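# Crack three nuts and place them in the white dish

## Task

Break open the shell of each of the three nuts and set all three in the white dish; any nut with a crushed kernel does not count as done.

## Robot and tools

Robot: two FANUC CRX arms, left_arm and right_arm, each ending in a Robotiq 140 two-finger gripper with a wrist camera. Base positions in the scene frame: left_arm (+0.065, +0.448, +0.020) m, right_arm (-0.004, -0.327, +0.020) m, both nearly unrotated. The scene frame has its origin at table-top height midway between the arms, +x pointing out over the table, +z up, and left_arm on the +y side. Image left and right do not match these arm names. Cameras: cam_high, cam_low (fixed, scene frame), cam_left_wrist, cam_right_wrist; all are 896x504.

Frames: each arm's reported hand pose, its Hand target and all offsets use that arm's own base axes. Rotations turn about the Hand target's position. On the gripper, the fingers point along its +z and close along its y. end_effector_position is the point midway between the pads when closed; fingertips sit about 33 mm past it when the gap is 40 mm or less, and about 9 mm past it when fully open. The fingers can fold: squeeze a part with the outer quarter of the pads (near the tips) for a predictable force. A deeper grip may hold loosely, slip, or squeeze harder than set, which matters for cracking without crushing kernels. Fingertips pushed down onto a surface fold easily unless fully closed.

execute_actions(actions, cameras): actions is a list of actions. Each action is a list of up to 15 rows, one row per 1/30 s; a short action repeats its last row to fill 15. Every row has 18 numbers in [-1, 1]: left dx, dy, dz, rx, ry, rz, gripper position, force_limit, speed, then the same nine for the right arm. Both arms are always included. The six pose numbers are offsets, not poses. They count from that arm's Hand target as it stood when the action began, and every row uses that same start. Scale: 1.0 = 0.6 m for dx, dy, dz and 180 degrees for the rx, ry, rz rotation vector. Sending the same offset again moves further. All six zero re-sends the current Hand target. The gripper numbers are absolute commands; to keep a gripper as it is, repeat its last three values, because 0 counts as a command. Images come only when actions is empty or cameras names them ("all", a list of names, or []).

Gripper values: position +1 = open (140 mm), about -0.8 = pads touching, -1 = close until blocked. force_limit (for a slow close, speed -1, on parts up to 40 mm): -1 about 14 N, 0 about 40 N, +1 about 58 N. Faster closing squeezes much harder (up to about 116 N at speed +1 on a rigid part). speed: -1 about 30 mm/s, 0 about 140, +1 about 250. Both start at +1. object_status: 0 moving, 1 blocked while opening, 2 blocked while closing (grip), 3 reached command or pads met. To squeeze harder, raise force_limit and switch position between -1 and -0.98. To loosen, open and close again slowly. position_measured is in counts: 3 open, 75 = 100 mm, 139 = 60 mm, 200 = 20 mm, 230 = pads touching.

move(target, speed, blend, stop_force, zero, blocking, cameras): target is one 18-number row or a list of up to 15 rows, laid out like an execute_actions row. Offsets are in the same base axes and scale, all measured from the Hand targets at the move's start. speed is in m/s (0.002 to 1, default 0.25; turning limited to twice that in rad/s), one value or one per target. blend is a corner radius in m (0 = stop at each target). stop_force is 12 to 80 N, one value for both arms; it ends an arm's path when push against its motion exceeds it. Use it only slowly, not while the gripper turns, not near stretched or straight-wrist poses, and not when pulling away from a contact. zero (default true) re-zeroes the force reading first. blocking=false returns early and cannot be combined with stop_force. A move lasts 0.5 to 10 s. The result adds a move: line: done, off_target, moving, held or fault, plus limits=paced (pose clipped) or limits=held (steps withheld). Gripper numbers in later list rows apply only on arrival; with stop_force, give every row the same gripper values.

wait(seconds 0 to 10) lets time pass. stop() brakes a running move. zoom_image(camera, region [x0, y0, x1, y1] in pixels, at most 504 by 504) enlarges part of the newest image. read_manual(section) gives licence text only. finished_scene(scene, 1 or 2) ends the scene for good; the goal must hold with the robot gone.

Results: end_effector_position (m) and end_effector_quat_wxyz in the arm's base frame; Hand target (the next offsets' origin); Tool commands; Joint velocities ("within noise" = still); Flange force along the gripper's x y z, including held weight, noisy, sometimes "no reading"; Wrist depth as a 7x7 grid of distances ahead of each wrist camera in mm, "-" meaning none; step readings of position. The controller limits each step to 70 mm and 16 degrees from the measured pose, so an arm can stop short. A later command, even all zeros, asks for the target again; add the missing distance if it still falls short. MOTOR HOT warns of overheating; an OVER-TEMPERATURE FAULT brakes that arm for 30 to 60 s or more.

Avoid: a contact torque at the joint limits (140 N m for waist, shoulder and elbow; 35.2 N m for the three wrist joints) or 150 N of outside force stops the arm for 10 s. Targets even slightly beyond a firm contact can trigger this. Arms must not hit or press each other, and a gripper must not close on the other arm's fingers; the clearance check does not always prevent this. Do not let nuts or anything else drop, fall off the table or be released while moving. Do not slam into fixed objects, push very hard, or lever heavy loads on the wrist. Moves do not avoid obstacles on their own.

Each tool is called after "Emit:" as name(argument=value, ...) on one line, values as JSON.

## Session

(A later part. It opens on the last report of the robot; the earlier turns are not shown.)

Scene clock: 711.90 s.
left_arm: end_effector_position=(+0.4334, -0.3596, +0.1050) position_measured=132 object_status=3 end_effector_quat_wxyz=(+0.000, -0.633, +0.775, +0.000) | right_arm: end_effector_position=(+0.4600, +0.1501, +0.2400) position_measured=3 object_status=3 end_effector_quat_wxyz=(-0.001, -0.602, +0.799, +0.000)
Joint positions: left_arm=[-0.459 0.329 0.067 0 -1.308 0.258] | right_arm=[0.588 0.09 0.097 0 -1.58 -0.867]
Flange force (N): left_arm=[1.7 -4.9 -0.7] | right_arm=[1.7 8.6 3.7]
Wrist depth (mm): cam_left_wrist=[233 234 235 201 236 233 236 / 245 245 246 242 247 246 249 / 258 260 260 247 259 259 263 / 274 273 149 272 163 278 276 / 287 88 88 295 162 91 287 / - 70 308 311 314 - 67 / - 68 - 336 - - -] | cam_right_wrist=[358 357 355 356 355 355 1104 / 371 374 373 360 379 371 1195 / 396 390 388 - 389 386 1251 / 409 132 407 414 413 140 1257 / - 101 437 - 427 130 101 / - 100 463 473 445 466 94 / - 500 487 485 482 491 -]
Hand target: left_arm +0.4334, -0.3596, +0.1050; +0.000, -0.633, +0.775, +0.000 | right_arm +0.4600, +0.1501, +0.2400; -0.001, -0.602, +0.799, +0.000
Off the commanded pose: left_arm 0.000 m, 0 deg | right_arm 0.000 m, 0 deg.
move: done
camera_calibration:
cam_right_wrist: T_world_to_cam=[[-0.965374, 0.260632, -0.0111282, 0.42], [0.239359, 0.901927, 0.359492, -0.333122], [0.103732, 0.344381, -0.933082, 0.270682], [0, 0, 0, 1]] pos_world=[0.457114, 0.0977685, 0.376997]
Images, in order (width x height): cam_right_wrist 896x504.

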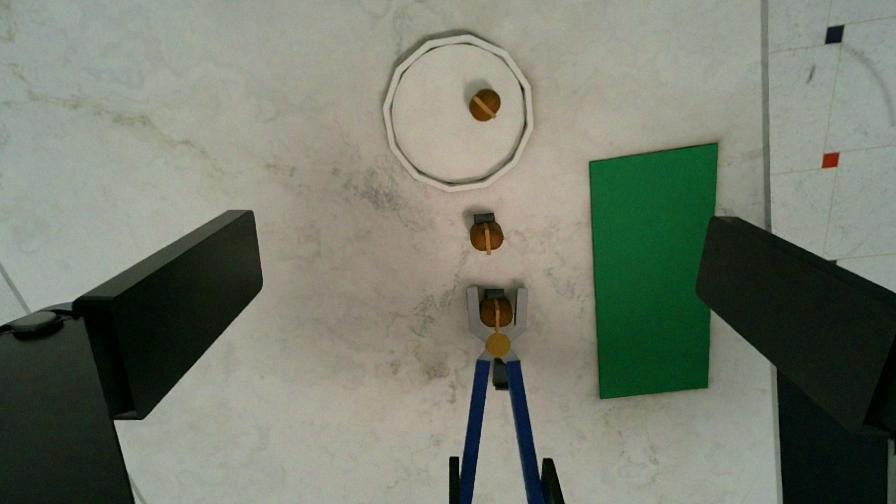

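Emit:
move(target=[[0.0015, -0.0003, 0, 0, 0, 0, -0.15, -1, -1, 0, 0, 0, 0, 0, 0, 1, -1, 0]], speed=0.02)

Emit:
execute_actions(actions=[[[0,0,0,0,0,0,-0.22,-1,-1,0,0,0,0,0,0,1,-1,0]],[[0,0,0,0,0,0,-0.22,-1,-1,0,0,0,0,0,0,1,-1,0]]], cameras=["cam_right_wrist"])

Emit:
zoom_image(camera="cam_right_wrist", region=[445, 270, 545, 370])

Scene clock: 723.07 s.
left_arm: end_effector_position=(+0.4343, -0.3598, +0.1050) position_measured=148 object_status=3 end_effector_quat_wxyz=(+0.000, -0.633, +0.775, +0.000) | right_arm: end_effector_position=(+0.4600, +0.1501, +0.2400) position_measured=3 object_status=3 end_effector_quat_wxyz=(-0.001, -0.602, +0.799, +0.000)
Joint positions: left_arm=[-0.459 0.331 0.069 0 -1.309 0.258] | right_arm=[0.588 0.09 0.097 0 -1.58 -0.867]
Flange force (N): left_arm=[2.6 -4.2 -0.5] | right_arm=[0.8 8.6 3.1]
Wrist depth (mm): cam_left_wrist=[232 234 234 199 235 234 234 / 245 246 246 199 247 246 248 / 258 259 260 180 259 260 257 / 274 274 269 269 167 278 279 / 286 78 88 294 123 89 292 / - 67 - 313 314 - 64 / - 67 - 335 - - -] | cam_right_wrist=[- 356 346 357 356 357 1123 / 374 372 373 371 370 372 1173 / 393 392 390 391 386 390 1228 / 409 132 409 410 411 141 1222 / - 114 418 404 430 133 101 / - 448 459 456 461 465 94 / - 488 491 497 479 492 -]
Hand target: left_arm +0.4343, -0.3598, +0.1050; +0.000, -0.633, +0.775, +0.000 | right_arm +0.4600, +0.1501, +0.2400; -0.001, -0.602, +0.799, +0.000
Off the commanded pose: left_arm 0.000 m, 0 deg | right_arm 0.000 m, 0 deg.
move: done

Scene clock: 724.27 s.
left_arm: end_effector_position=(+0.4343, -0.3598, +0.1050) position_measured=156 object_status=2 end_effector_quat_wxyz=(+0.000, -0.633, +0.775, +0.000) | right_arm: end_effector_position=(+0.4600, +0.1501, +0.2400) position_measured=3 object_status=3 end_effector_quat_wxyz=(-0.001, -0.602, +0.799, +0.000)
Joint positions: left_arm=[-0.459 0.331 0.069 0 -1.309 0.258] | right_arm=[0.588 0.09 0.097 0 -1.58 -0.867]
Flange force (N): left_arm=[-2.0 -4.5 -3.0] | right_arm=[0.9 8.4 3.8]
Flange force at the end of the 1st action (N): left_arm=[-2.3 -4.2 -3.8] | right_arm=[1.3 9.1 3.9]
Wrist depth (mm): cam_left_wrist=[233 233 234 198 235 234 234 / 245 245 247 194 248 246 249 / 262 259 260 246 259 259 263 / 274 275 269 173 159 276 279 / 287 83 88 293 116 89 292 / - 69 - 313 - - 73 / - 69 - 336 - - -] | cam_right_wrist=[354 355 356 355 357 354 1109 / 376 376 378 - 370 372 1217 / 392 392 399 389 383 - 1228 / 411 132 415 412 405 140 1276 / - 114 429 434 434 423 101 / - 107 456 - 457 453 94 / - - 485 481 361 485 -]
Hand target: left_arm +0.4343, -0.3598, +0.1050; +0.000, -0.633, +0.775, +0.000 | right_arm +0.4600, +0.1501, +0.2400; -0.001, -0.602, +0.799, +0.000
Off the commanded pose: left_arm 0.000 m, 0 deg | right_arm 0.000 m, 0 deg.
Step readings (end_effector_position of left_arm | right_arm; steps 1 to 15: 1st action; 16 to 30: 2nd action):
0: (+0.4343, -0.3598, +0.1050) | (+0.4600, +0.1501, +0.2400)
1: (+0.4343, -0.3598, +0.1050) | (+0.4600, +0.1501, +0.2400)
2: (+0.4343, -0.3598, +0.1050) | (+0.4600, +0.1501, +0.2400)
4: (+0.4343, -0.3598, +0.1050) | (+0.4600, +0.1501, +0.2400)
8: (+0.4343, -0.3597, +0.1050) | (+0.4600, +0.1501, +0.2400)
15: (+0.4343, -0.3597, +0.1050) | (+0.4600, +0.1501, +0.2400)
16: (+0.4343, -0.3597, +0.1050) | (+0.4600, +0.1501, +0.2400)
17: (+0.4343, -0.3597, +0.1050) | (+0.4600, +0.1501, +0.2400)
19: (+0.4343, -0.3597, +0.1050) | (+0.4600, +0.1501, +0.2400)
23: (+0.4343, -0.3597, +0.1050) | (+0.4600, +0.1501, +0.2400)
30: (+0.4343, -0.3597, +0.1050) | (+0.4600, +0.1501, +0.2400)
camera_calibration:
cam_right_wrist: T_world_to_cam=[[-0.965374, 0.260632, -0.0111282, 0.42], [0.239359, 0.901927, 0.359492, -0.333122], [0.103732, 0.344381, -0.933082, 0.270682], [0, 0, 0, 1]] pos_world=[0.457114, 0.0977685, 0.376997]
Images, in order (width x height): cam_right_wrist 896x504.

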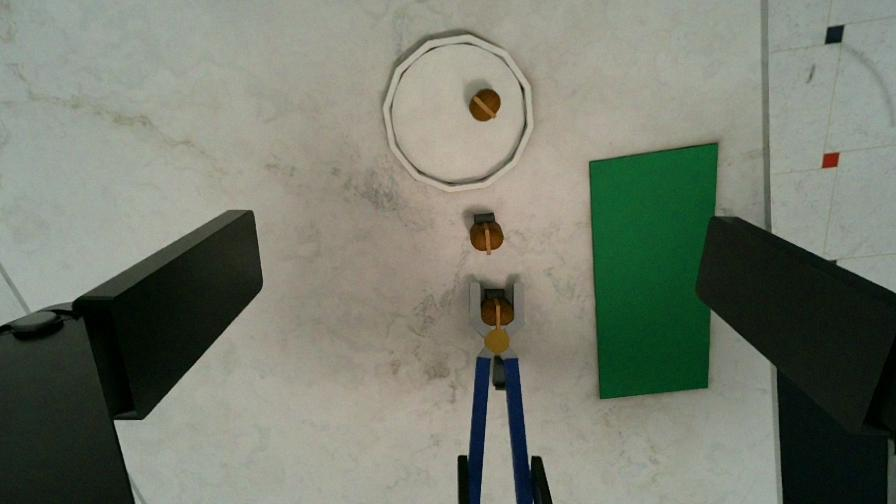

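Scaled by 5.040 from the camera's 896x504 image, which has a finer 1280x720 frame.

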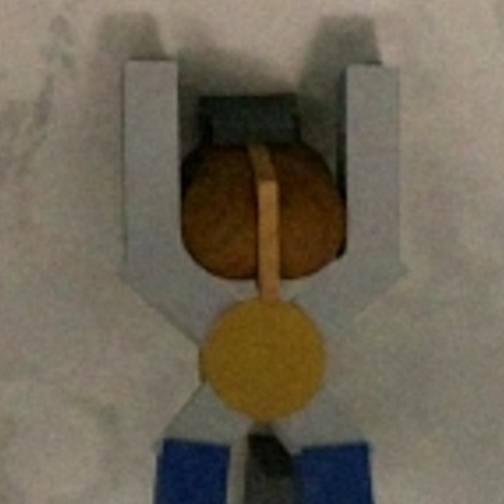

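Emit:
execute_actions(actions=[[[0,0,0,0,0,0,-0.12,-1,-1,0,0,0,0,0,0,1,-1,0]],[[0,0,0,0,0,0,-0.12,-1,-1,0,0,0,0,0,0,1,-1,0]]], cameras=["cam_right_wrist"])

Emit:
zoom_image(camera="cam_right_wrist", region=[445, 270, 545, 370])

Scene clock: 735.87 s.
left_arm: end_effector_position=(+0.4343, -0.3598, +0.1050) position_measured=144 object_status=3 end_effector_quat_wxyz=(+0.000, -0.633, +0.775, +0.000) | right_arm: end_effector_position=(+0.4600, +0.1501, +0.2400) position_measured=3 object_status=3 end_effector_quat_wxyz=(-0.001, -0.602, +0.799, +0.000)
Joint positions: left_arm=[-0.459 0.331 0.069 0 -1.309 0.258] | right_arm=[0.588 0.09 0.097 0 -1.58 -0.867]
Flange force (N): left_arm=[2.2 -4.1 0.0] | right_arm=[1.7 8.5 4.0]
Flange force at the end of the 1st action (N): left_arm=[2.4 -4.8 -0.2] | right_arm=[1.2 8.5 3.8]
Wrist depth (mm): cam_left_wrist=[233 233 234 200 235 234 234 / 245 245 246 200 247 247 249 / 258 260 261 180 259 260 262 / 273 275 140 273 167 278 279 / 288 83 88 293 147 89 292 / - 70 306 314 314 - 67 / - 68 - 335 - - -] | cam_right_wrist=[357 357 356 356 357 355 1109 / 372 376 369 371 373 372 1173 / 393 383 393 395 388 394 1245 / 407 132 411 413 413 140 1251 / - 114 - 431 431 131 101 / - 461 452 459 462 455 94 / - 488 494 477 - 485 -]
Hand target: left_arm +0.4343, -0.3598, +0.1050; +0.000, -0.633, +0.775, +0.000 | right_arm +0.4600, +0.1501, +0.2400; -0.001, -0.602, +0.799, +0.000
Off the commanded pose: left_arm 0.000 m, 0 deg | right_arm 0.000 m, 0 deg.
Step readings (end_effector_position of left_arm | right_arm; steps 1 to 15: 1st action; 16 to 30: 2nd action):
0: (+0.4343, -0.3598, +0.1050) | (+0.4600, +0.1501, +0.2400)
1: (+0.4343, -0.3598, +0.1050) | (+0.4600, +0.1501, +0.2400)
2: (+0.4343, -0.3598, +0.1050) | (+0.4600, +0.1501, +0.2400)
4: (+0.4343, -0.3598, +0.1050) | (+0.4600, +0.1501, +0.2400)
8: (+0.4343, -0.3598, +0.1050) | (+0.4600, +0.1501, +0.2400)
15: (+0.4343, -0.3598, +0.1050) | (+0.4600, +0.1501, +0.2400)
16: (+0.4343, -0.3598, +0.1050) | (+0.4600, +0.1501, +0.2400)
17: (+0.4343, -0.3598, +0.1050) | (+0.4600, +0.1501, +0.2400)
19: (+0.4343, -0.3598, +0.1050) | (+0.4600, +0.1501, +0.2400)
23: (+0.4343, -0.3598, +0.1050) | (+0.4600, +0.1501, +0.2400)
30: (+0.4343, -0.3598, +0.1050) | (+0.4600, +0.1501, +0.2400)
camera_calibration:
cam_right_wrist: T_world_to_cam=[[-0.965374, 0.260632, -0.0111282, 0.42], [0.239359, 0.901927, 0.359492, -0.333122], [0.103732, 0.344381, -0.933082, 0.270682], [0, 0, 0, 1]] pos_world=[0.457114, 0.0977685, 0.376997]
Images, in order (width x height): cam_right_wrist 896x504.

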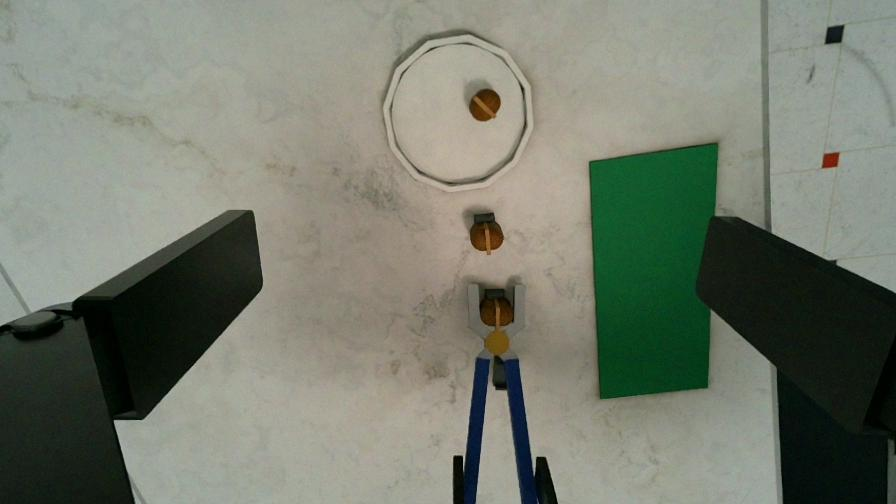

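Scaled by 5.040 from the camera's 896x504 image, which has a finer 1280x720 frame.

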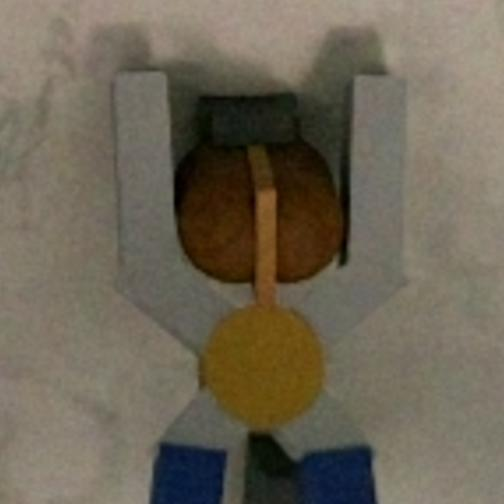

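Emit:
move(target=[[0.0023, 0.0115, 0, 0, 0, 0, -0.12, -1, -1, 0, 0, 0, 0, 0, 0, 1, -1, 0]], speed=0.03, cameras=["cam_right_wrist"])

Emit:
zoom_image(camera="cam_right_wrist", region=[445, 270, 545, 370])

Scene clock: 741.37 s.
left_arm: end_effector_position=(+0.4357, -0.3529, +0.1050) position_measured=144 object_status=3 end_effector_quat_wxyz=(+0.000, -0.633, +0.775, +0.000) | right_arm: end_effector_position=(+0.4600, +0.1501, +0.2400) position_measured=3 object_status=3 end_effector_quat_wxyz=(-0.001, -0.602, +0.799, +0.000)
Joint positions: left_arm=[-0.447 0.323 0.059 0 -1.306 0.245] | right_arm=[0.588 0.09 0.097 0 -1.58 -0.867]
Flange force (N): left_arm=[2.7 -4.6 0.0] | right_arm=[1.5 8.6 3.6]
Wrist depth (mm): cam_left_wrist=[232 233 234 200 235 234 234 / 245 244 246 200 247 246 249 / 259 258 261 181 258 262 262 / 274 274 140 272 167 278 278 / 289 83 88 294 147 89 292 / - 70 304 313 314 - 67 / - 68 - 336 - - -] | cam_right_wrist=[358 353 354 351 357 355 1104 / 375 374 372 372 373 364 1184 / 385 389 389 392 386 - 1195 / 411 132 401 406 412 141 1263 / - 101 444 434 434 132 101 / - 107 470 462 459 462 94 / - 493 488 - 473 486 -]
Hand target: left_arm +0.4357, -0.3529, +0.1050; +0.000, -0.633, +0.775, +0.000 | right_arm +0.4600, +0.1501, +0.2400; -0.001, -0.602, +0.799, +0.000
Off the commanded pose: left_arm 0.000 m, 0 deg | right_arm 0.000 m, 0 deg.
move: done
camera_calibration:
cam_right_wrist: T_world_to_cam=[[-0.965374, 0.260632, -0.0111282, 0.42], [0.239359, 0.901927, 0.359492, -0.333122], [0.103732, 0.344381, -0.933082, 0.270682], [0, 0, 0, 1]] pos_world=[0.457114, 0.0977685, 0.376997]
Images, in order (width x height): cam_right_wrist 896x504.

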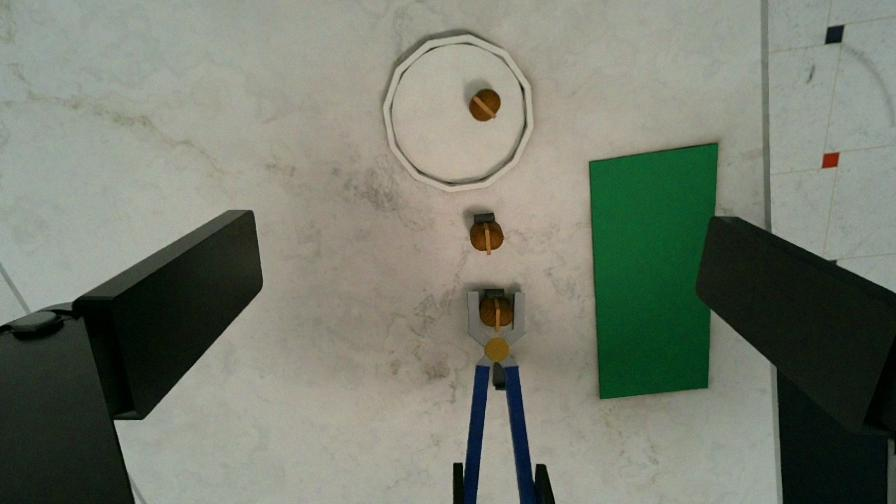

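Scaled by 5.040 from the camera's 896x504 image, which has a finer 1280x720 frame.

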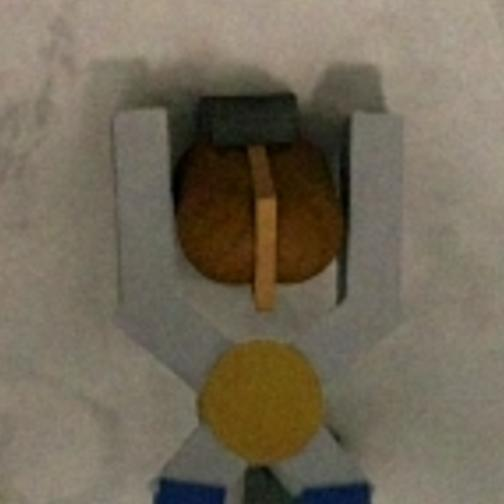

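Emit:
execute_actions(actions=[[[0,0,0,0,0,0,-0.18,-1,-1,0,0,0,0,0,0,1,-1,0]],[[0,0,0,0,0,0,-0.22,-1,-1,0,0,0,0,0,0,1,-1,0]],[[0,0,0,0,0,0,-0.22,-1,-1,0,0,0,0,0,0,1,-1,0]]])

Emit:
execute_actions(actions=[[[0,0,0,0,0,0,-0.25,-1,-1,0,0,0,0,0,0,1,-1,0]],[[0,0,0,0,0,0,-0.25,-1,-1,0,0,0,0,0,0,1,-1,0]]], cameras=["cam_right_wrist"])

Emit:
zoom_image(camera="cam_right_wrist", region=[445, 270, 545, 370])

Scene clock: 749.13 s.
left_arm: end_effector_position=(+0.4357, -0.3529, +0.1050) position_measured=157 object_status=3 end_effector_quat_wxyz=(+0.000, -0.633, +0.775, +0.000) | right_arm: end_effector_position=(+0.4600, +0.1501, +0.2400) position_measured=3 object_status=3 end_effector_quat_wxyz=(-0.001, -0.602, +0.799, +0.000)
Joint positions: left_arm=[-0.446 0.323 0.059 0 -1.306 0.245] | right_arm=[0.588 0.09 0.097 0 -1.58 -0.867]
Flange force (N): left_arm=[-2.1 -3.9 -3.4] | right_arm=[1.0 8.3 3.6]
Flange force at the end of the 1st action (N): left_arm=[2.1 -4.5 -0.3] | right_arm=[1.4 8.6 4.2]
Flange force at the end of the 2nd action (N): left_arm=[-1.6 -4.0 -3.4] | right_arm=[1.1 8.8 3.3]
Wrist depth (mm): cam_left_wrist=[232 234 234 199 236 233 235 / 245 245 246 193 247 245 249 / 259 259 261 254 258 262 263 / 272 274 269 173 157 278 279 / 291 83 93 295 116 89 292 / - 70 - 313 - - 72 / - - - 337 - - -] | cam_right_wrist=[359 357 354 357 349 357 1128 / 373 371 373 371 372 371 1168 / 389 387 389 397 389 384 1211 / 407 132 - 413 406 140 1295 / - 114 439 434 433 423 101 / - 448 455 457 464 461 94 / - - 503 504 475 489 -]
Hand target: left_arm +0.4357, -0.3529, +0.1050; +0.000, -0.633, +0.775, +0.000 | right_arm +0.4600, +0.1501, +0.2400; -0.001, -0.602, +0.799, +0.000
Off the commanded pose: left_arm 0.000 m, 0 deg | right_arm 0.000 m, 0 deg.
Step readings (end_effector_position of left_arm | right_arm; steps 1 to 15: 1st action; 16 to 30: 2nd action; 31 to 45: 3rd action):
0: (+0.4357, -0.3529, +0.1050) | (+0.4600, +0.1501, +0.2400)
1: (+0.4357, -0.3529, +0.1050) | (+0.4600, +0.1501, +0.2400)
2: (+0.4357, -0.3529, +0.1050) | (+0.4600, +0.1501, +0.2400)
4: (+0.4357, -0.3529, +0.1050) | (+0.4600, +0.1501, +0.2400)
8: (+0.4357, -0.3529, +0.1050) | (+0.4600, +0.1501, +0.2400)
15: (+0.4357, -0.3529, +0.1050) | (+0.4600, +0.1501, +0.2400)
16: (+0.4357, -0.3529, +0.1050) | (+0.4600, +0.1501, +0.2400)
17: (+0.4357, -0.3529, +0.1050) | (+0.4600, +0.1501, +0.2400)
19: (+0.4357, -0.3529, +0.1050) | (+0.4600, +0.1501, +0.2400)
23: (+0.4357, -0.3529, +0.1050) | (+0.4600, +0.1501, +0.2400)
30: (+0.4357, -0.3529, +0.1050) | (+0.4600, +0.1501, +0.2400)
31: (+0.4357, -0.3529, +0.1050) | (+0.4600, +0.1501, +0.2400)
32: (+0.4357, -0.3529, +0.1050) | (+0.4600, +0.1501, +0.2400)
34: (+0.4357, -0.3529, +0.1050) | (+0.4600, +0.1501, +0.2400)
38: (+0.4357, -0.3529, +0.1050) | (+0.4600, +0.1501, +0.2400)
45: (+0.4357, -0.3529, +0.1050) | (+0.4600, +0.1501, +0.2400)

Scene clock: 750.33 s.
left_arm: end_effector_position=(+0.4357, -0.3529, +0.1050) position_measured=157 object_status=2 end_effector_quat_wxyz=(+0.000, -0.633, +0.775, +0.000) | right_arm: end_effector_position=(+0.4600, +0.1501, +0.2400) position_measured=3 object_status=3 end_effector_quat_wxyz=(-0.001, -0.602, +0.799, +0.000)
Joint positions: left_arm=[-0.446 0.323 0.059 0 -1.306 0.245] | right_arm=[0.588 0.09 0.097 0 -1.58 -0.867]
Flange force (N): left_arm=[-2.1 -4.1 -3.4] | right_arm=[0.4 7.8 3.1]
Flange force at the end of the 1st action (N): left_arm=[-1.9 -4.4 -3.2] | right_arm=[1.4 8.9 4.2]
Wrist depth (mm): cam_left_wrist=[233 233 233 198 234 234 233 / 244 245 247 193 248 248 248 / 258 260 260 255 259 262 263 / 273 274 269 173 158 279 279 / 292 83 93 294 116 89 293 / - 70 - 313 - - 72 / - - - 335 - - -] | cam_right_wrist=[358 356 353 352 356 354 1114 / 376 376 379 378 365 372 1158 / 396 390 391 386 387 384 1200 / 406 132 407 411 408 141 1245 / - 114 466 435 437 132 101 / - 101 463 477 471 467 94 / - 494 491 482 485 481 -]
Hand target: left_arm +0.4357, -0.3529, +0.1050; +0.000, -0.633, +0.775, +0.000 | right_arm +0.4600, +0.1501, +0.2400; -0.001, -0.602, +0.799, +0.000
Off the commanded pose: left_arm 0.000 m, 0 deg | right_arm 0.000 m, 0 deg.
Step readings (end_effector_position of left_arm | right_arm; steps 1 to 15: 1st action; 16 to 30: 2nd action):
0: (+0.4357, -0.3529, +0.1050) | (+0.4600, +0.1501, +0.2400)
1: (+0.4357, -0.3529, +0.1050) | (+0.4600, +0.1501, +0.2400)
2: (+0.4357, -0.3529, +0.1050) | (+0.4600, +0.1501, +0.2400)
4: (+0.4357, -0.3529, +0.1050) | (+0.4600, +0.1501, +0.2400)
8: (+0.4357, -0.3529, +0.1050) | (+0.4600, +0.1501, +0.2400)
15: (+0.4357, -0.3529, +0.1050) | (+0.4600, +0.1501, +0.2400)
16: (+0.4357, -0.3529, +0.1050) | (+0.4600, +0.1501, +0.2400)
17: (+0.4357, -0.3529, +0.1050) | (+0.4600, +0.1501, +0.2400)
19: (+0.4357, -0.3529, +0.1050) | (+0.4600, +0.1501, +0.2400)
23: (+0.4357, -0.3529, +0.1050) | (+0.4600, +0.1501, +0.2400)
30: (+0.4357, -0.3529, +0.1050) | (+0.4600, +0.1501, +0.2400)
camera_calibration:
cam_right_wrist: T_world_to_cam=[[-0.965374, 0.260632, -0.0111282, 0.42], [0.239359, 0.901927, 0.359492, -0.333122], [0.103732, 0.344381, -0.933082, 0.270682], [0, 0, 0, 1]] pos_world=[0.457114, 0.0977685, 0.376997]
Images, in order (width x height): cam_right_wrist 896x504.

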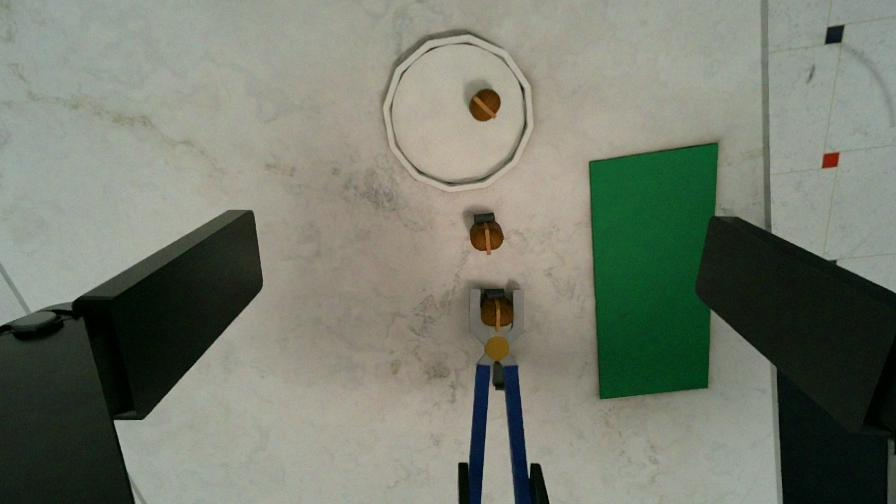

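Scaled by 5.040 from the camera's 896x504 image, which has a finer 1280x720 frame.

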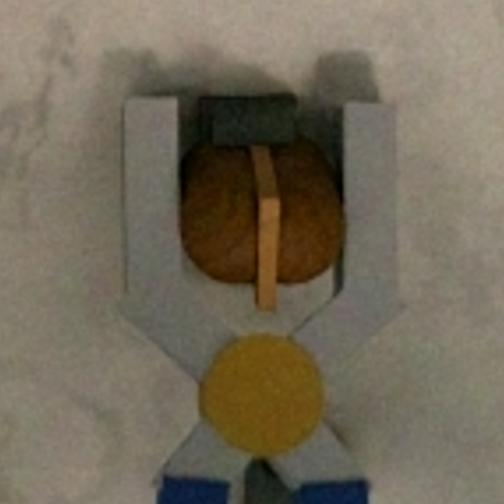

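Emit:
execute_actions(actions=[[[0,0,0,0,0,0,-0.26,-0.7,-1,0,0,0,0,0,0,1,-1,0]],[[0,0,0,0,0,0,-0.26,-0.7,-1,0,0,0,0,0,0,1,-1,0]]])

Emit:
execute_actions(actions=[[[0,0,0,0,0,0,-0.28,-0.7,-1,0,0,0,0,0,0,1,-1,0]],[[0,0,0,0,0,0,-0.28,-0.7,-1,0,0,0,0,0,0,1,-1,0]]])

Scene clock: 771.30 s.
left_arm: end_effector_position=(+0.4357, -0.3529, +0.1050) position_measured=158 object_status=2 end_effector_quat_wxyz=(+0.000, -0.633, +0.775, +0.000) | right_arm: end_effector_position=(+0.4600, +0.1501, +0.2400) position_measured=3 object_status=3 end_effector_quat_wxyz=(-0.001, -0.602, +0.799, +0.000)
Joint positions: left_arm=[-0.447 0.323 0.059 0 -1.306 0.245] | right_arm=[0.588 0.09 0.097 0 -1.58 -0.867]
Flange force (N): left_arm=[-3.6 -3.8 -4.4] | right_arm=[1.2 8.7 3.8]
Flange force at the end of the 1st action (N): left_arm=[-4.1 -3.8 -4.4] | right_arm=[1.2 8.7 4.4]
Wrist depth (mm): cam_left_wrist=[232 232 234 200 235 233 235 / 244 245 246 193 249 247 246 / 258 259 260 254 259 261 263 / 273 275 269 172 157 278 278 / 290 83 93 293 116 89 294 / - 70 - 313 - - 72 / - - - 335 - - -] | cam_right_wrist=[358 356 355 357 356 353 1114 / 375 372 374 371 370 372 1168 / 393 - 393 - 390 390 1234 / 409 132 408 409 409 141 1251 / - 100 - 426 437 130 101 / - 465 - 452 456 463 94 / - 500 491 498 377 - -]
Hand target: left_arm +0.4357, -0.3529, +0.1050; +0.000, -0.633, +0.775, +0.000 | right_arm +0.4600, +0.1501, +0.2400; -0.001, -0.602, +0.799, +0.000
Off the commanded pose: left_arm 0.000 m, 0 deg | right_arm 0.000 m, 0 deg.
Step readings (end_effector_position of left_arm | right_arm; steps 1 to 15: 1st action; 16 to 30: 2nd action):
0: (+0.4357, -0.3529, +0.1050) | (+0.4600, +0.1501, +0.2400)
1: (+0.4357, -0.3529, +0.1050) | (+0.4600, +0.1501, +0.2400)
2: (+0.4357, -0.3529, +0.1050) | (+0.4600, +0.1501, +0.2400)
4: (+0.4357, -0.3529, +0.1050) | (+0.4600, +0.1501, +0.2400)
8: (+0.4357, -0.3529, +0.1050) | (+0.4600, +0.1501, +0.2400)
15: (+0.4357, -0.3529, +0.1050) | (+0.4600, +0.1501, +0.2400)
16: (+0.4357, -0.3529, +0.1050) | (+0.4600, +0.1501, +0.2400)
17: (+0.4357, -0.3529, +0.1050) | (+0.4600, +0.1501, +0.2400)
19: (+0.4357, -0.3529, +0.1050) | (+0.4600, +0.1501, +0.2400)
23: (+0.4357, -0.3529, +0.1050) | (+0.4600, +0.1501, +0.2400)
30: (+0.4357, -0.3529, +0.1050) | (+0.4600, +0.1501, +0.2400)

Scene clock: 772.50 s.
left_arm: end_effector_position=(+0.4357, -0.3529, +0.1050) position_measured=158 object_status=2 end_effector_quat_wxyz=(+0.000, -0.633, +0.775, +0.000) | right_arm: end_effector_position=(+0.4600, +0.1501, +0.2400) position_measured=3 object_status=3 end_effector_quat_wxyz=(-0.001, -0.602, +0.799, +0.000)
Joint positions: left_arm=[-0.447 0.323 0.059 0 -1.306 0.245] | right_arm=[0.588 0.09 0.097 0 -1.58 -0.867]
Flange force (N): left_arm=[-3.7 -4.0 -4.3] | right_arm=[1.1 8.9 4.4]
Flange force at the end of the 1st action (N): left_arm=[-4.0 -3.6 -4.2] | right_arm=[1.0 8.7 3.5]
Wrist depth (mm): cam_left_wrist=[232 233 234 199 235 234 234 / 244 245 246 193 248 247 248 / 259 260 260 254 258 263 262 / 274 273 269 172 157 277 278 / 291 83 93 293 116 89 292 / - 70 - 313 - - 72 / - - - 335 - - -] | cam_right_wrist=[358 357 358 357 358 347 1109 / 375 374 375 372 371 375 1158 / 392 388 392 393 391 392 1211 / 407 132 413 - 411 140 1282 / - 107 434 448 432 132 101 / - 468 462 470 461 - 94 / - 497 490 479 476 499 -]
Hand target: left_arm +0.4357, -0.3529, +0.1050; +0.000, -0.633, +0.775, +0.000 | right_arm +0.4600, +0.1501, +0.2400; -0.001, -0.602, +0.799, +0.000
Off the commanded pose: left_arm 0.000 m, 0 deg | right_arm 0.000 m, 0 deg.
Step readings (end_effector_position of left_arm | right_arm; steps 1 to 15: 1st action; 16 to 30: 2nd action):
0: (+0.4357, -0.3529, +0.1050) | (+0.4600, +0.1501, +0.2400)
1: (+0.4357, -0.3529, +0.1050) | (+0.4600, +0.1501, +0.2400)
2: (+0.4357, -0.3529, +0.1050) | (+0.4600, +0.1501, +0.2400)
4: (+0.4357, -0.3529, +0.1050) | (+0.4600, +0.1501, +0.2400)
8: (+0.4357, -0.3529, +0.1050) | (+0.4600, +0.1501, +0.2400)
15: (+0.4357, -0.3529, +0.1050) | (+0.4600, +0.1501, +0.2400)
16: (+0.4357, -0.3529, +0.1050) | (+0.4600, +0.1501, +0.2400)
17: (+0.4357, -0.3529, +0.1050) | (+0.4600, +0.1501, +0.2400)
19: (+0.4357, -0.3529, +0.1050) | (+0.4600, +0.1501, +0.2400)
23: (+0.4357, -0.3529, +0.1050) | (+0.4600, +0.1501, +0.2400)
30: (+0.4357, -0.3529, +0.1050) | (+0.4600, +0.1501, +0.2400)

Emit:
execute_actions(actions=[[[0,0,0,0,0,0,-0.27,-0.5,-1,0,0,0,0,0,0,1,-1,0]],[[0,0,0,0,0,0,-0.27,-0.5,-1,0,0,0,0,0,0,1,-1,0]]])

Emit:
execute_actions(actions=[[[0,0,0,0,0,0,-0.29,-0.5,-1,0,0,0,0,0,0,1,-1,0]],[[0,0,0,0,0,0,-0.29,-0.5,-1,0,0,0,0,0,0,1,-1,0]]])

Scene clock: 779.57 s.
left_arm: end_effector_position=(+0.4357, -0.3529, +0.1050) position_measured=158 object_status=2 end_effector_quat_wxyz=(+0.000, -0.633, +0.775, +0.000) | right_arm: end_effector_position=(+0.4600, +0.1501, +0.2400) position_measured=3 object_status=3 end_effector_quat_wxyz=(-0.001, -0.602, +0.799, +0.000)
Joint positions: left_arm=[-0.447 0.323 0.059 0 -1.306 0.245] | right_arm=[0.588 0.09 0.097 0 -1.58 -0.867]
Flange force (N): left_arm=[-3.5 -4.1 -4.7] | right_arm=[1.0 7.9 3.5]
Flange force at the end of the 1st action (N): left_arm=[-3.6 -4.5 -4.1] | right_arm=[1.4 8.5 3.7]
Wrist depth (mm): cam_left_wrist=[232 233 234 200 235 233 234 / 245 245 246 193 248 246 248 / 259 258 259 254 259 262 263 / 273 274 269 172 157 278 280 / 290 83 93 294 116 89 293 / - 70 - 314 - - 72 / - - - 334 - - -] | cam_right_wrist=[357 358 356 351 357 358 1114 / 372 370 373 376 370 360 1178 / 396 394 389 381 383 392 1234 / - 132 413 417 419 141 1276 / - 114 434 432 433 132 101 / - 459 468 462 466 459 94 / - 490 480 490 470 494 -]
Hand target: left_arm +0.4357, -0.3529, +0.1050; +0.000, -0.633, +0.775, +0.000 | right_arm +0.4600, +0.1501, +0.2400; -0.001, -0.602, +0.799, +0.000
Off the commanded pose: left_arm 0.000 m, 0 deg | right_arm 0.000 m, 0 deg.
Step readings (end_effector_position of left_arm | right_arm; steps 1 to 15: 1st action; 16 to 30: 2nd action):
0: (+0.4357, -0.3529, +0.1050) | (+0.4600, +0.1501, +0.2400)
1: (+0.4357, -0.3529, +0.1050) | (+0.4600, +0.1501, +0.2400)
2: (+0.4357, -0.3529, +0.1050) | (+0.4600, +0.1501, +0.2400)
4: (+0.4357, -0.3529, +0.1050) | (+0.4600, +0.1501, +0.2400)
8: (+0.4357, -0.3529, +0.1050) | (+0.4600, +0.1501, +0.2400)
15: (+0.4357, -0.3529, +0.1050) | (+0.4600, +0.1501, +0.2400)
16: (+0.4357, -0.3529, +0.1050) | (+0.4600, +0.1501, +0.2400)
17: (+0.4357, -0.3529, +0.1050) | (+0.4600, +0.1501, +0.2400)
19: (+0.4357, -0.3529, +0.1050) | (+0.4600, +0.1501, +0.2400)
23: (+0.4357, -0.3529, +0.1050) | (+0.4600, +0.1501, +0.2400)
30: (+0.4357, -0.3529, +0.1050) | (+0.4600, +0.1501, +0.2400)

Scene clock: 780.77 s.
left_arm: end_effector_position=(+0.4357, -0.3529, +0.1050) position_measured=158 object_status=2 end_effector_quat_wxyz=(+0.000, -0.633, +0.775, +0.000) | right_arm: end_effector_position=(+0.4600, +0.1501, +0.2400) position_measured=3 object_status=3 end_effector_quat_wxyz=(-0.001, -0.602, +0.799, +0.000)
Joint positions: left_arm=[-0.447 0.323 0.059 0 -1.306 0.245] | right_arm=[0.588 0.09 0.097 0 -1.58 -0.867]
Flange force (N): left_arm=[-3.4 -4.3 -4.6] | right_arm=[1.2 8.4 4.1]
Flange force at the end of the 1st action (N): left_arm=[-3.6 -4.2 -4.3] | right_arm=[1.6 8.9 4.2]
Wrist depth (mm): cam_left_wrist=[232 233 234 200 234 234 234 / 245 245 244 193 246 246 249 / 258 259 262 254 259 261 263 / 272 275 269 172 157 278 278 / 290 78 93 294 116 89 293 / - 70 - 313 - - 72 / - - - 336 - - -] | cam_right_wrist=[357 354 355 355 354 - 1114 / 374 372 373 365 373 375 1189 / 391 393 392 398 392 381 1211 / 411 132 411 412 419 141 1282 / - 114 438 434 442 131 101 / - 100 457 458 465 - 94 / - - - 481 482 - -]
Hand target: left_arm +0.4357, -0.3529, +0.1050; +0.000, -0.633, +0.775, +0.000 | right_arm +0.4600, +0.1501, +0.2400; -0.001, -0.602, +0.799, +0.000
Off the commanded pose: left_arm 0.000 m, 0 deg | right_arm 0.000 m, 0 deg.
Step readings (end_effector_position of left_arm | right_arm; steps 1 to 15: 1st action; 16 to 30: 2nd action):
0: (+0.4357, -0.3529, +0.1050) | (+0.4600, +0.1501, +0.2400)
1: (+0.4357, -0.3529, +0.1050) | (+0.4600, +0.1501, +0.2400)
2: (+0.4357, -0.3529, +0.1050) | (+0.4600, +0.1501, +0.2400)
4: (+0.4357, -0.3529, +0.1050) | (+0.4600, +0.1501, +0.2400)
8: (+0.4357, -0.3529, +0.1050) | (+0.4600, +0.1501, +0.2400)
15: (+0.4357, -0.3529, +0.1050) | (+0.4600, +0.1501, +0.2400)
16: (+0.4357, -0.3529, +0.1050) | (+0.4600, +0.1501, +0.2400)
17: (+0.4357, -0.3529, +0.1050) | (+0.4600, +0.1501, +0.2400)
19: (+0.4357, -0.3529, +0.1050) | (+0.4600, +0.1501, +0.2400)
23: (+0.4357, -0.3529, +0.1050) | (+0.4600, +0.1501, +0.2400)
30: (+0.4357, -0.3529, +0.1050) | (+0.4600, +0.1501, +0.2400)

Emit:
execute_actions(actions=[[[0,0,0,0,0,0,-0.28,-0.3,-1,0,0,0,0,0,0,1,-1,0]],[[0,0,0,0,0,0,-0.28,-0.3,-1,0,0,0,0,0,0,1,-1,0]]])

Emit:
execute_actions(actions=[[[0,0,0,0,0,0,-0.3,-0.1,-1,0,0,0,0,0,0,1,-1,0]],[[0,0,0,0,0,0,-0.3,-0.1,-1,0,0,0,0,0,0,1,-1,0]]], cameras=["cam_right_wrist"])

Emit:
zoom_image(camera="cam_right_wrist", region=[445, 270, 545, 370])

Scene clock: 787.47 s.
left_arm: end_effector_position=(+0.4357, -0.3529, +0.1050) position_measured=158 object_status=2 end_effector_quat_wxyz=(+0.000, -0.633, +0.775, +0.000) | right_arm: end_effector_position=(+0.4600, +0.1501, +0.2400) position_measured=3 object_status=3 end_effector_quat_wxyz=(-0.001, -0.602, +0.799, +0.000)
Joint positions: left_arm=[-0.447 0.323 0.059 0 -1.306 0.245] | right_arm=[0.588 0.09 0.097 0 -1.58 -0.867]
Flange force (N): left_arm=[-4.1 -4.2 -4.8] | right_arm=[1.4 9.0 4.5]
Flange force at the end of the 1st action (N): left_arm=[-4.1 -4.1 -4.4] | right_arm=[2.4 9.4 4.1]
Wrist depth (mm): cam_left_wrist=[233 233 234 200 235 234 234 / 244 246 246 193 248 245 249 / 259 259 261 254 259 262 263 / 273 274 268 172 157 277 278 / 290 83 93 294 116 89 293 / - 70 - 311 - - 72 / - - - 335 - - -] | cam_right_wrist=[357 357 355 359 357 356 1104 / 378 375 373 379 367 363 1184 / 395 387 393 396 - 385 1211 / 409 132 412 412 413 140 1276 / - 100 429 434 440 131 101 / - 457 461 460 457 461 94 / - 482 488 492 480 498 -]
Hand target: left_arm +0.4357, -0.3529, +0.1050; +0.000, -0.633, +0.775, +0.000 | right_arm +0.4600, +0.1501, +0.2400; -0.001, -0.602, +0.799, +0.000
Off the commanded pose: left_arm 0.000 m, 0 deg | right_arm 0.000 m, 0 deg.
Step readings (end_effector_position of left_arm | right_arm; steps 1 to 15: 1st action; 16 to 30: 2nd action):
0: (+0.4357, -0.3529, +0.1050) | (+0.4600, +0.1501, +0.2400)
1: (+0.4357, -0.3529, +0.1050) | (+0.4600, +0.1501, +0.2400)
2: (+0.4357, -0.3529, +0.1050) | (+0.4600, +0.1501, +0.2400)
4: (+0.4357, -0.3529, +0.1050) | (+0.4600, +0.1501, +0.2400)
8: (+0.4357, -0.3529, +0.1050) | (+0.4600, +0.1501, +0.2400)
15: (+0.4357, -0.3529, +0.1050) | (+0.4600, +0.1501, +0.2400)
16: (+0.4357, -0.3529, +0.1050) | (+0.4600, +0.1501, +0.2400)
17: (+0.4357, -0.3529, +0.1050) | (+0.4600, +0.1501, +0.2400)
19: (+0.4357, -0.3529, +0.1050) | (+0.4600, +0.1501, +0.2400)
23: (+0.4357, -0.3529, +0.1050) | (+0.4600, +0.1501, +0.2400)
30: (+0.4357, -0.3529, +0.1050) | (+0.4600, +0.1501, +0.2400)

Scene clock: 788.67 s.
left_arm: end_effector_position=(+0.4357, -0.3529, +0.1050) position_measured=158 object_status=2 end_effector_quat_wxyz=(+0.000, -0.633, +0.775, +0.000) | right_arm: end_effector_position=(+0.4600, +0.1501, +0.2400) position_measured=3 object_status=3 end_effector_quat_wxyz=(-0.001, -0.602, +0.799, +0.000)
Joint positions: left_arm=[-0.447 0.323 0.059 0 -1.306 0.245] | right_arm=[0.588 0.09 0.097 0 -1.58 -0.867]
Flange force (N): left_arm=[-4.6 -3.9 -5.4] | right_arm=[1.1 9.0 4.4]
Flange force at the end of the 1st action (N): left_arm=[-4.2 -4.9 -5.5] | right_arm=[1.4 8.4 3.4]
Wrist depth (mm): cam_left_wrist=[234 233 234 200 236 234 234 / 245 246 245 193 247 246 249 / 258 259 261 255 258 262 263 / 273 274 268 172 157 278 279 / 290 83 88 293 116 89 292 / - 70 - 313 - - 72 / - - - 333 - - -] | cam_right_wrist=[359 355 355 349 353 357 1109 / 370 375 372 370 374 372 1195 / 390 393 392 390 393 389 1276 / 396 132 420 407 413 141 1295 / - 114 435 431 439 131 101 / - 458 464 460 436 - 94 / - 487 488 488 390 505 -]
Hand target: left_arm +0.4357, -0.3529, +0.1050; +0.000, -0.633, +0.775, +0.000 | right_arm +0.4600, +0.1501, +0.2400; -0.001, -0.602, +0.799, +0.000
Off the commanded pose: left_arm 0.000 m, 0 deg | right_arm 0.000 m, 0 deg.
Step readings (end_effector_position of left_arm | right_arm; steps 1 to 15: 1st action; 16 to 30: 2nd action):
0: (+0.4357, -0.3529, +0.1050) | (+0.4600, +0.1501, +0.2400)
1: (+0.4357, -0.3529, +0.1050) | (+0.4600, +0.1501, +0.2400)
2: (+0.4357, -0.3529, +0.1050) | (+0.4600, +0.1501, +0.2400)
4: (+0.4357, -0.3529, +0.1050) | (+0.4600, +0.1501, +0.2400)
8: (+0.4357, -0.3529, +0.1050) | (+0.4600, +0.1501, +0.2400)
15: (+0.4357, -0.3529, +0.1050) | (+0.4600, +0.1501, +0.2400)
16: (+0.4357, -0.3529, +0.1050) | (+0.4600, +0.1501, +0.2400)
17: (+0.4357, -0.3529, +0.1050) | (+0.4600, +0.1501, +0.2400)
19: (+0.4357, -0.3529, +0.1050) | (+0.4600, +0.1501, +0.2400)
23: (+0.4357, -0.3529, +0.1050) | (+0.4600, +0.1501, +0.2400)
30: (+0.4357, -0.3529, +0.1050) | (+0.4600, +0.1501, +0.2400)
camera_calibration:
cam_right_wrist: T_world_to_cam=[[-0.965374, 0.260632, -0.0111282, 0.42], [0.239359, 0.901927, 0.359492, -0.333122], [0.103732, 0.344381, -0.933082, 0.270682], [0, 0, 0, 1]] pos_world=[0.457114, 0.0977685, 0.376997]
Images, in order (width x height): cam_right_wrist 896x504.

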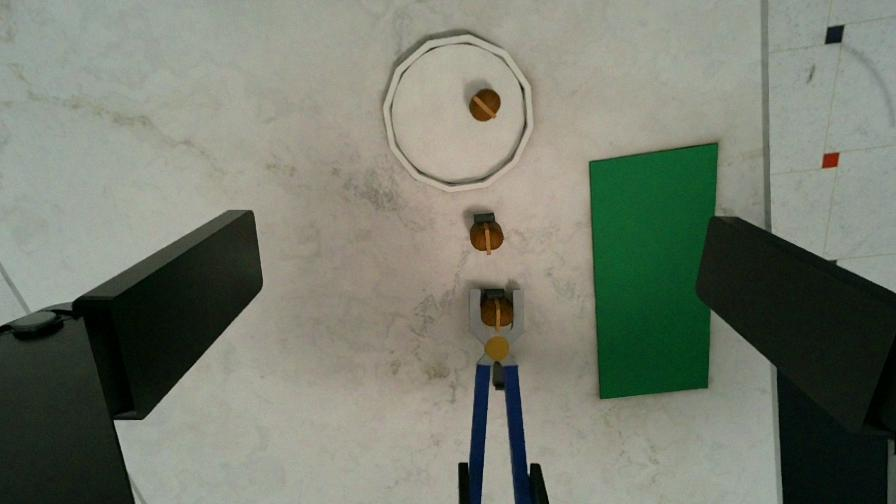

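Scaled by 5.040 from the camera's 896x504 image, which has a finer 1280x720 frame.

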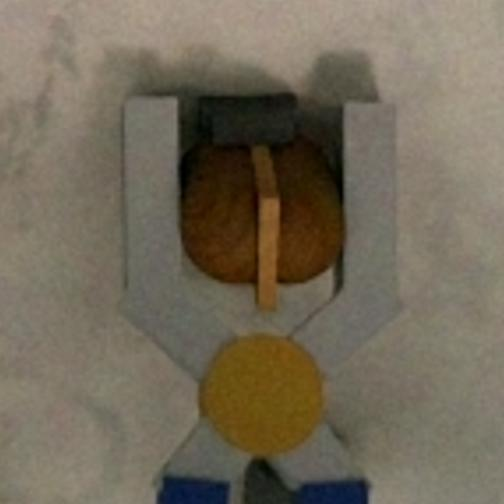

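Emit:
execute_actions(actions=[])

Emit:
zoom_image(camera="cam_low", region=[520, 250, 640, 340])

Emit:
zoom_image(camera="cam_left_wrist", region=[360, 0, 600, 360])

Scene clock: 797.10 s.
left_arm: end_effector_position=(+0.4357, -0.3529, +0.1050) position_measured=158 object_status=2 end_effector_quat_wxyz=(+0.000, -0.633, +0.775, +0.000) | right_arm: end_effector_position=(+0.4600, +0.1501, +0.2400) position_measured=3 object_status=3 end_effector_quat_wxyz=(-0.001, -0.602, +0.799, +0.000)
Joint positions: left_arm=[-0.447 0.323 0.059 0 -1.306 0.245] | right_arm=[0.588 0.09 0.097 0 -1.58 -0.867]
Joint velocities: within noise
Flange force (N): left_arm=[-4.6 -4.2 -5.2] | right_arm=[0.5 8.5 3.5]
Wrist depth (mm): cam_left_wrist=[233 234 233 198 235 234 234 / 245 246 249 189 247 246 248 / 258 260 259 254 258 262 262 / 273 271 269 172 157 276 279 / 290 - 88 294 116 89 293 / - 70 - 311 - - 72 / - - - 335 - - -] | cam_right_wrist=[359 362 355 351 354 352 1133 / 374 371 371 371 370 373 1163 / 393 392 392 389 401 395 1211 / 412 132 - 414 415 140 1257 / - 114 - 438 - 131 101 / - 457 473 460 - 452 94 / - 488 487 488 385 490 -]
Hand target: left_arm +0.4357, -0.3529, +0.1050; +0.000, -0.633, +0.775, +0.000 | right_arm +0.4600, +0.1501, +0.2400; -0.001, -0.602, +0.799, +0.000
Tool commands: left_gripper/position=-0.3 left_gripper/force_limit=-0.1 left_gripper/speed=-1.0 right_gripper/position=+1.0 right_gripper/force_limit=-1.0 right_gripper/speed=+0.0
Off the commanded pose: left_arm 0.000 m, 0 deg | right_arm 0.000 m, 0 deg.
camera_calibration:
cam_left_wrist: T_world_to_cam=[[-0.983822, 0.179147, 0.000442107, 0.495348], [0.16888, 0.926609, 0.335969, 0.222687], [0.0597781, 0.330608, -0.941873, 0.332916], [0, 0, 0, 1]] pos_world=[0.429826, -0.405149, 0.238529]
cam_right_wrist: T_world_to_cam=[[-0.965374, 0.260632, -0.0111282, 0.42], [0.239359, 0.901927, 0.359492, -0.333122], [0.103732, 0.344381, -0.933082, 0.270682], [0, 0, 0, 1]] pos_world=[0.457114, 0.0977685, 0.376997]

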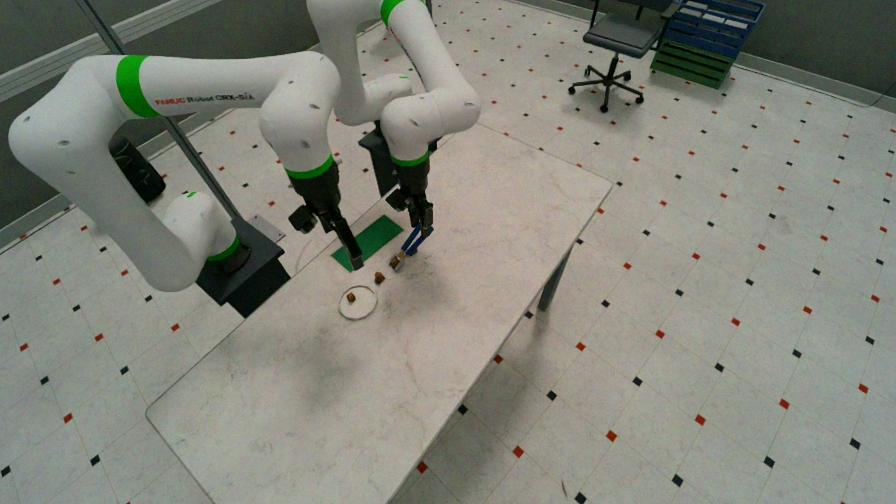

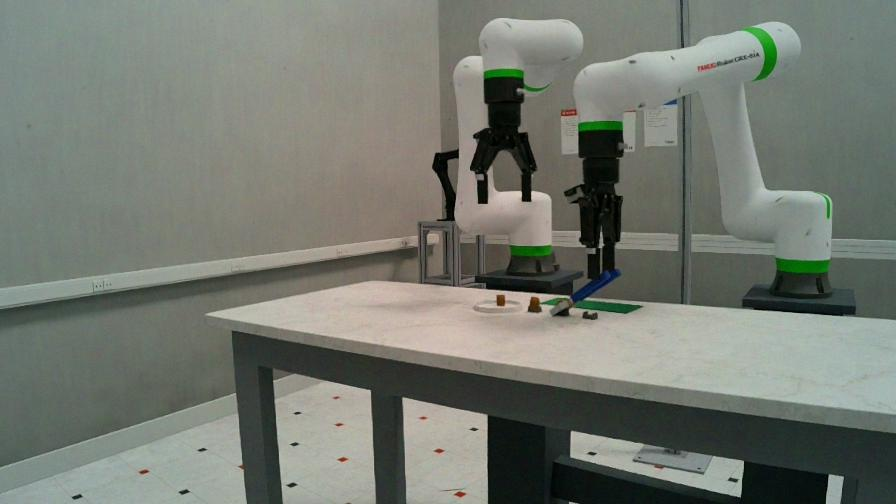

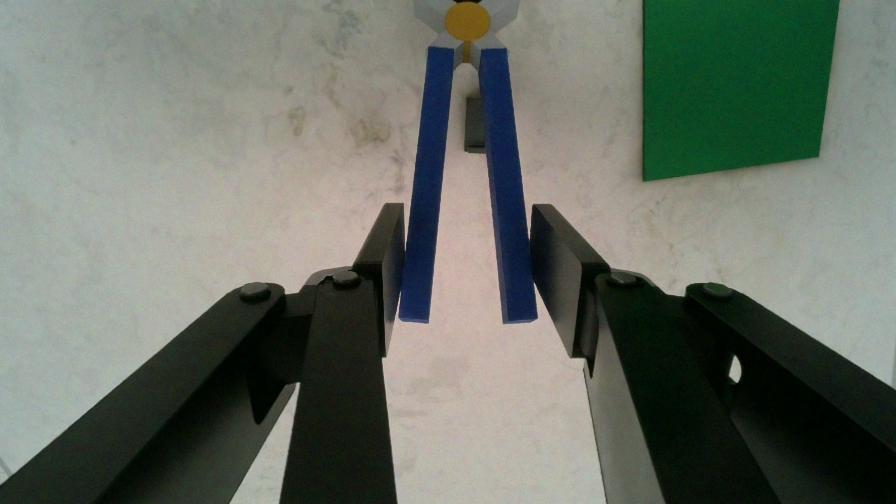

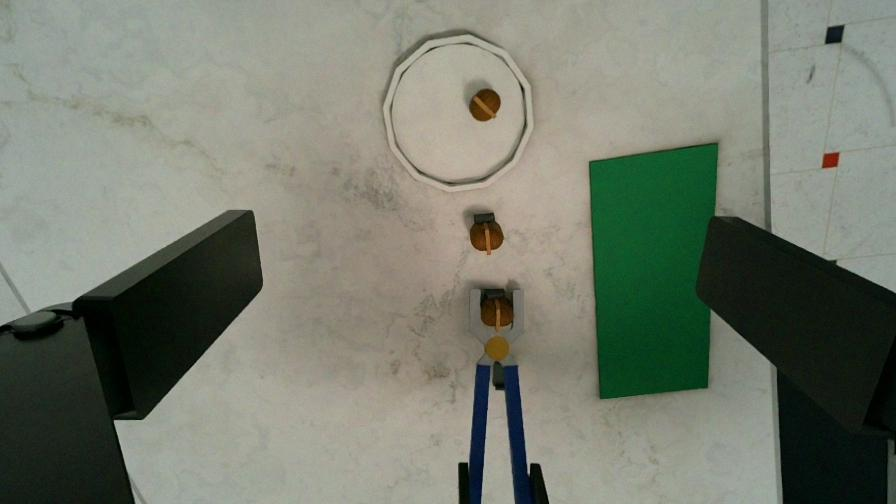

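Scaled by 4.200 from the camera's 896x504 image, which has a finer 1280x720 frame.

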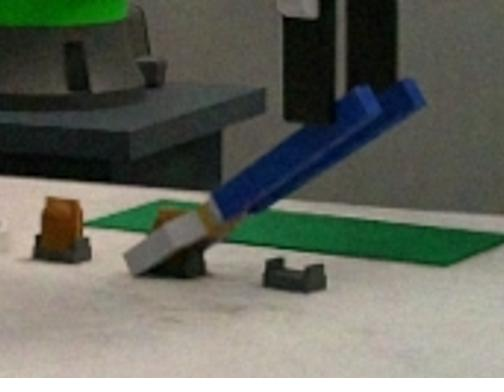

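Scaled by 1.400 from the camera's 896x504 image, which has a finer 1280x720 frame.

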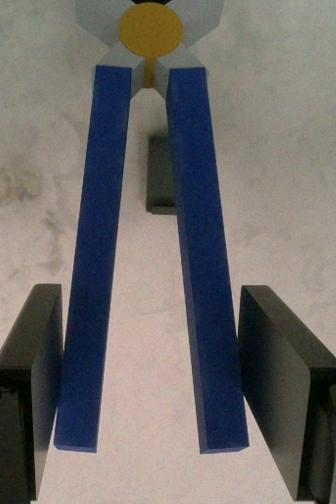

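Emit:
execute_actions(actions=[[[0,0,0,0,0,0,-0.28,-0.01,-1,0,0,0,0,0,0,1,-1,0]],[[0,0,0,0,0,0,-0.28,-0.01,-1,0,0,0,0,0,0,1,-1,0]],[[0,0,0,0,0,0,-0.28,-0.01,-1,0,0,0,0,0,0,1,-1,0]]])

Scene clock: 812.30 s.
left_arm: end_effector_position=(+0.4357, -0.3529, +0.1050) position_measured=158 object_status=2 end_effector_quat_wxyz=(+0.000, -0.633, +0.775, +0.000) | right_arm: end_effector_position=(+0.4600, +0.1501, +0.2400) position_measured=3 object_status=3 end_effector_quat_wxyz=(-0.001, -0.602, +0.799, +0.000)
Joint positions: left_arm=[-0.447 0.323 0.059 0 -1.306 0.245] | right_arm=[0.588 0.09 0.097 0 -1.58 -0.867]
Flange force (N): left_arm=[-4.1 -4.4 -5.1] | right_arm=[1.5 8.3 3.9]
Flange force at the end of the 1st action (N): left_arm=[-5.2 -3.4 -4.8] | right_arm=[1.6 8.7 4.5]
Flange force at the end of the 2nd action (N): left_arm=[-4.5 -3.8 -5.5] | right_arm=[1.5 9.1 3.6]
Wrist depth (mm): cam_left_wrist=[232 233 234 200 235 234 235 / 245 245 246 193 248 246 250 / 258 259 260 253 258 262 262 / 273 275 268 172 157 278 279 / 290 83 88 294 116 89 294 / - 70 - 313 - - 72 / - - - 342 - - -] | cam_right_wrist=[358 356 355 348 353 356 1104 / 372 378 372 370 370 372 1158 / 388 393 403 389 - 395 1240 / - 132 413 411 411 140 1307 / - 114 437 430 444 131 101 / - 102 463 462 453 468 94 / - 469 - 495 479 502 -]
Hand target: left_arm +0.4357, -0.3529, +0.1050; +0.000, -0.633, +0.775, +0.000 | right_arm +0.4600, +0.1501, +0.2400; -0.001, -0.602, +0.799, +0.000
Off the commanded pose: left_arm 0.000 m, 0 deg | right_arm 0.000 m, 0 deg.
Step readings (end_effector_position of left_arm | right_arm; steps 1 to 15: 1st action; 16 to 30: 2nd action; 31 to 45: 3rd action):
0: (+0.4357, -0.3529, +0.1050) | (+0.4600, +0.1501, +0.2400)
1: (+0.4357, -0.3529, +0.1050) | (+0.4600, +0.1501, +0.2400)
2: (+0.4357, -0.3529, +0.1050) | (+0.4600, +0.1501, +0.2400)
4: (+0.4357, -0.3529, +0.1050) | (+0.4600, +0.1501, +0.2400)
8: (+0.4357, -0.3529, +0.1050) | (+0.4600, +0.1501, +0.2400)
15: (+0.4357, -0.3529, +0.1050) | (+0.4600, +0.1501, +0.2400)
16: (+0.4357, -0.3529, +0.1050) | (+0.4600, +0.1501, +0.2400)
17: (+0.4357, -0.3529, +0.1050) | (+0.4600, +0.1501, +0.2400)
19: (+0.4357, -0.3529, +0.1050) | (+0.4600, +0.1501, +0.2400)
23: (+0.4357, -0.3529, +0.1050) | (+0.4600, +0.1501, +0.2400)
30: (+0.4357, -0.3529, +0.1050) | (+0.4600, +0.1501, +0.2400)
31: (+0.4357, -0.3529, +0.1050) | (+0.4600, +0.1501, +0.2400)
32: (+0.4357, -0.3529, +0.1050) | (+0.4600, +0.1501, +0.2400)
34: (+0.4357, -0.3529, +0.1050) | (+0.4600, +0.1501, +0.2400)
38: (+0.4357, -0.3529, +0.1050) | (+0.4600, +0.1501, +0.2400)
45: (+0.4357, -0.3529, +0.1050) | (+0.4600, +0.1501, +0.2400)

Emit:
execute_actions(actions=[[[0,0,0,0,0,0,-0.26,0,-1,0,0,0,0,0,0,1,-1,0]],[[0,0,0,0,0,0,-0.26,0,-1,0,0,0,0,0,0,1,-1,0]],[[0,0,0,0,0,0,-0.26,0,-1,0,0,0,0,0,0,1,-1,0]]])

Scene clock: 835.87 s.
left_arm: end_effector_position=(+0.4357, -0.3529, +0.1050) position_measured=162 object_status=3 end_effector_quat_wxyz=(+0.000, -0.633, +0.775, +0.000) | right_arm: end_effector_position=(+0.4600, +0.1501, +0.2400) position_measured=3 object_status=3 end_effector_quat_wxyz=(-0.001, -0.602, +0.799, +0.000)
Joint positions: left_arm=[-0.447 0.323 0.059 0 -1.306 0.245] | right_arm=[0.588 0.09 0.097 0 -1.58 -0.867]
Flange force (N): left_arm=[-7.8 -4.9 -7.8] | right_arm=[1.6 8.6 4.0]
Flange force at the end of the 1st action (N): left_arm=[-7.6 -5.2 -8.2] | right_arm=[1.6 8.5 3.5]
Flange force at the end of the 2nd action (N): left_arm=[-7.9 -4.3 -8.0] | right_arm=[1.6 8.8 3.6]
Wrist depth (mm): cam_left_wrist=[232 234 234 199 235 233 234 / 244 245 245 189 247 246 249 / 259 261 260 254 260 262 263 / 273 274 271 172 169 277 278 / 290 94 88 289 125 89 294 / - 70 - 313 - - 67 / - - - 336 - - -] | cam_right_wrist=[358 354 356 353 354 355 1104 / 373 374 380 368 372 371 1211 / 395 392 397 388 392 396 1234 / 407 132 414 414 410 141 1263 / - 114 434 432 434 130 101 / - 460 455 462 457 - 94 / - 482 498 - 393 486 -]
Hand target: left_arm +0.4357, -0.3529, +0.1050; +0.000, -0.633, +0.775, +0.000 | right_arm +0.4600, +0.1501, +0.2400; -0.001, -0.602, +0.799, +0.000
Off the commanded pose: left_arm 0.000 m, 0 deg | right_arm 0.000 m, 0 deg.
Step readings (end_effector_position of left_arm | right_arm; steps 1 to 15: 1st action; 16 to 30: 2nd action; 31 to 45: 3rd action):
0: (+0.4357, -0.3529, +0.1050) | (+0.4600, +0.1501, +0.2400)
1: (+0.4357, -0.3529, +0.1050) | (+0.4600, +0.1501, +0.2400)
2: (+0.4357, -0.3529, +0.1050) | (+0.4600, +0.1501, +0.2400)
4: (+0.4357, -0.3529, +0.1050) | (+0.4600, +0.1501, +0.2400)
8: (+0.4357, -0.3529, +0.1050) | (+0.4600, +0.1501, +0.2400)
15: (+0.4357, -0.3529, +0.1050) | (+0.4600, +0.1501, +0.2400)
16: (+0.4357, -0.3529, +0.1050) | (+0.4600, +0.1501, +0.2400)
17: (+0.4357, -0.3529, +0.1050) | (+0.4600, +0.1501, +0.2400)
19: (+0.4357, -0.3529, +0.1050) | (+0.4600, +0.1501, +0.2400)
23: (+0.4357, -0.3529, +0.1050) | (+0.4600, +0.1501, +0.2400)
30: (+0.4357, -0.3529, +0.1050) | (+0.4600, +0.1501, +0.2400)
31: (+0.4357, -0.3529, +0.1050) | (+0.4600, +0.1501, +0.2400)
32: (+0.4357, -0.3529, +0.1050) | (+0.4600, +0.1501, +0.2400)
34: (+0.4357, -0.3529, +0.1050) | (+0.4600, +0.1501, +0.2400)
38: (+0.4357, -0.3529, +0.1050) | (+0.4600, +0.1501, +0.2400)
45: (+0.4357, -0.3529, +0.1050) | (+0.4600, +0.1501, +0.2400)


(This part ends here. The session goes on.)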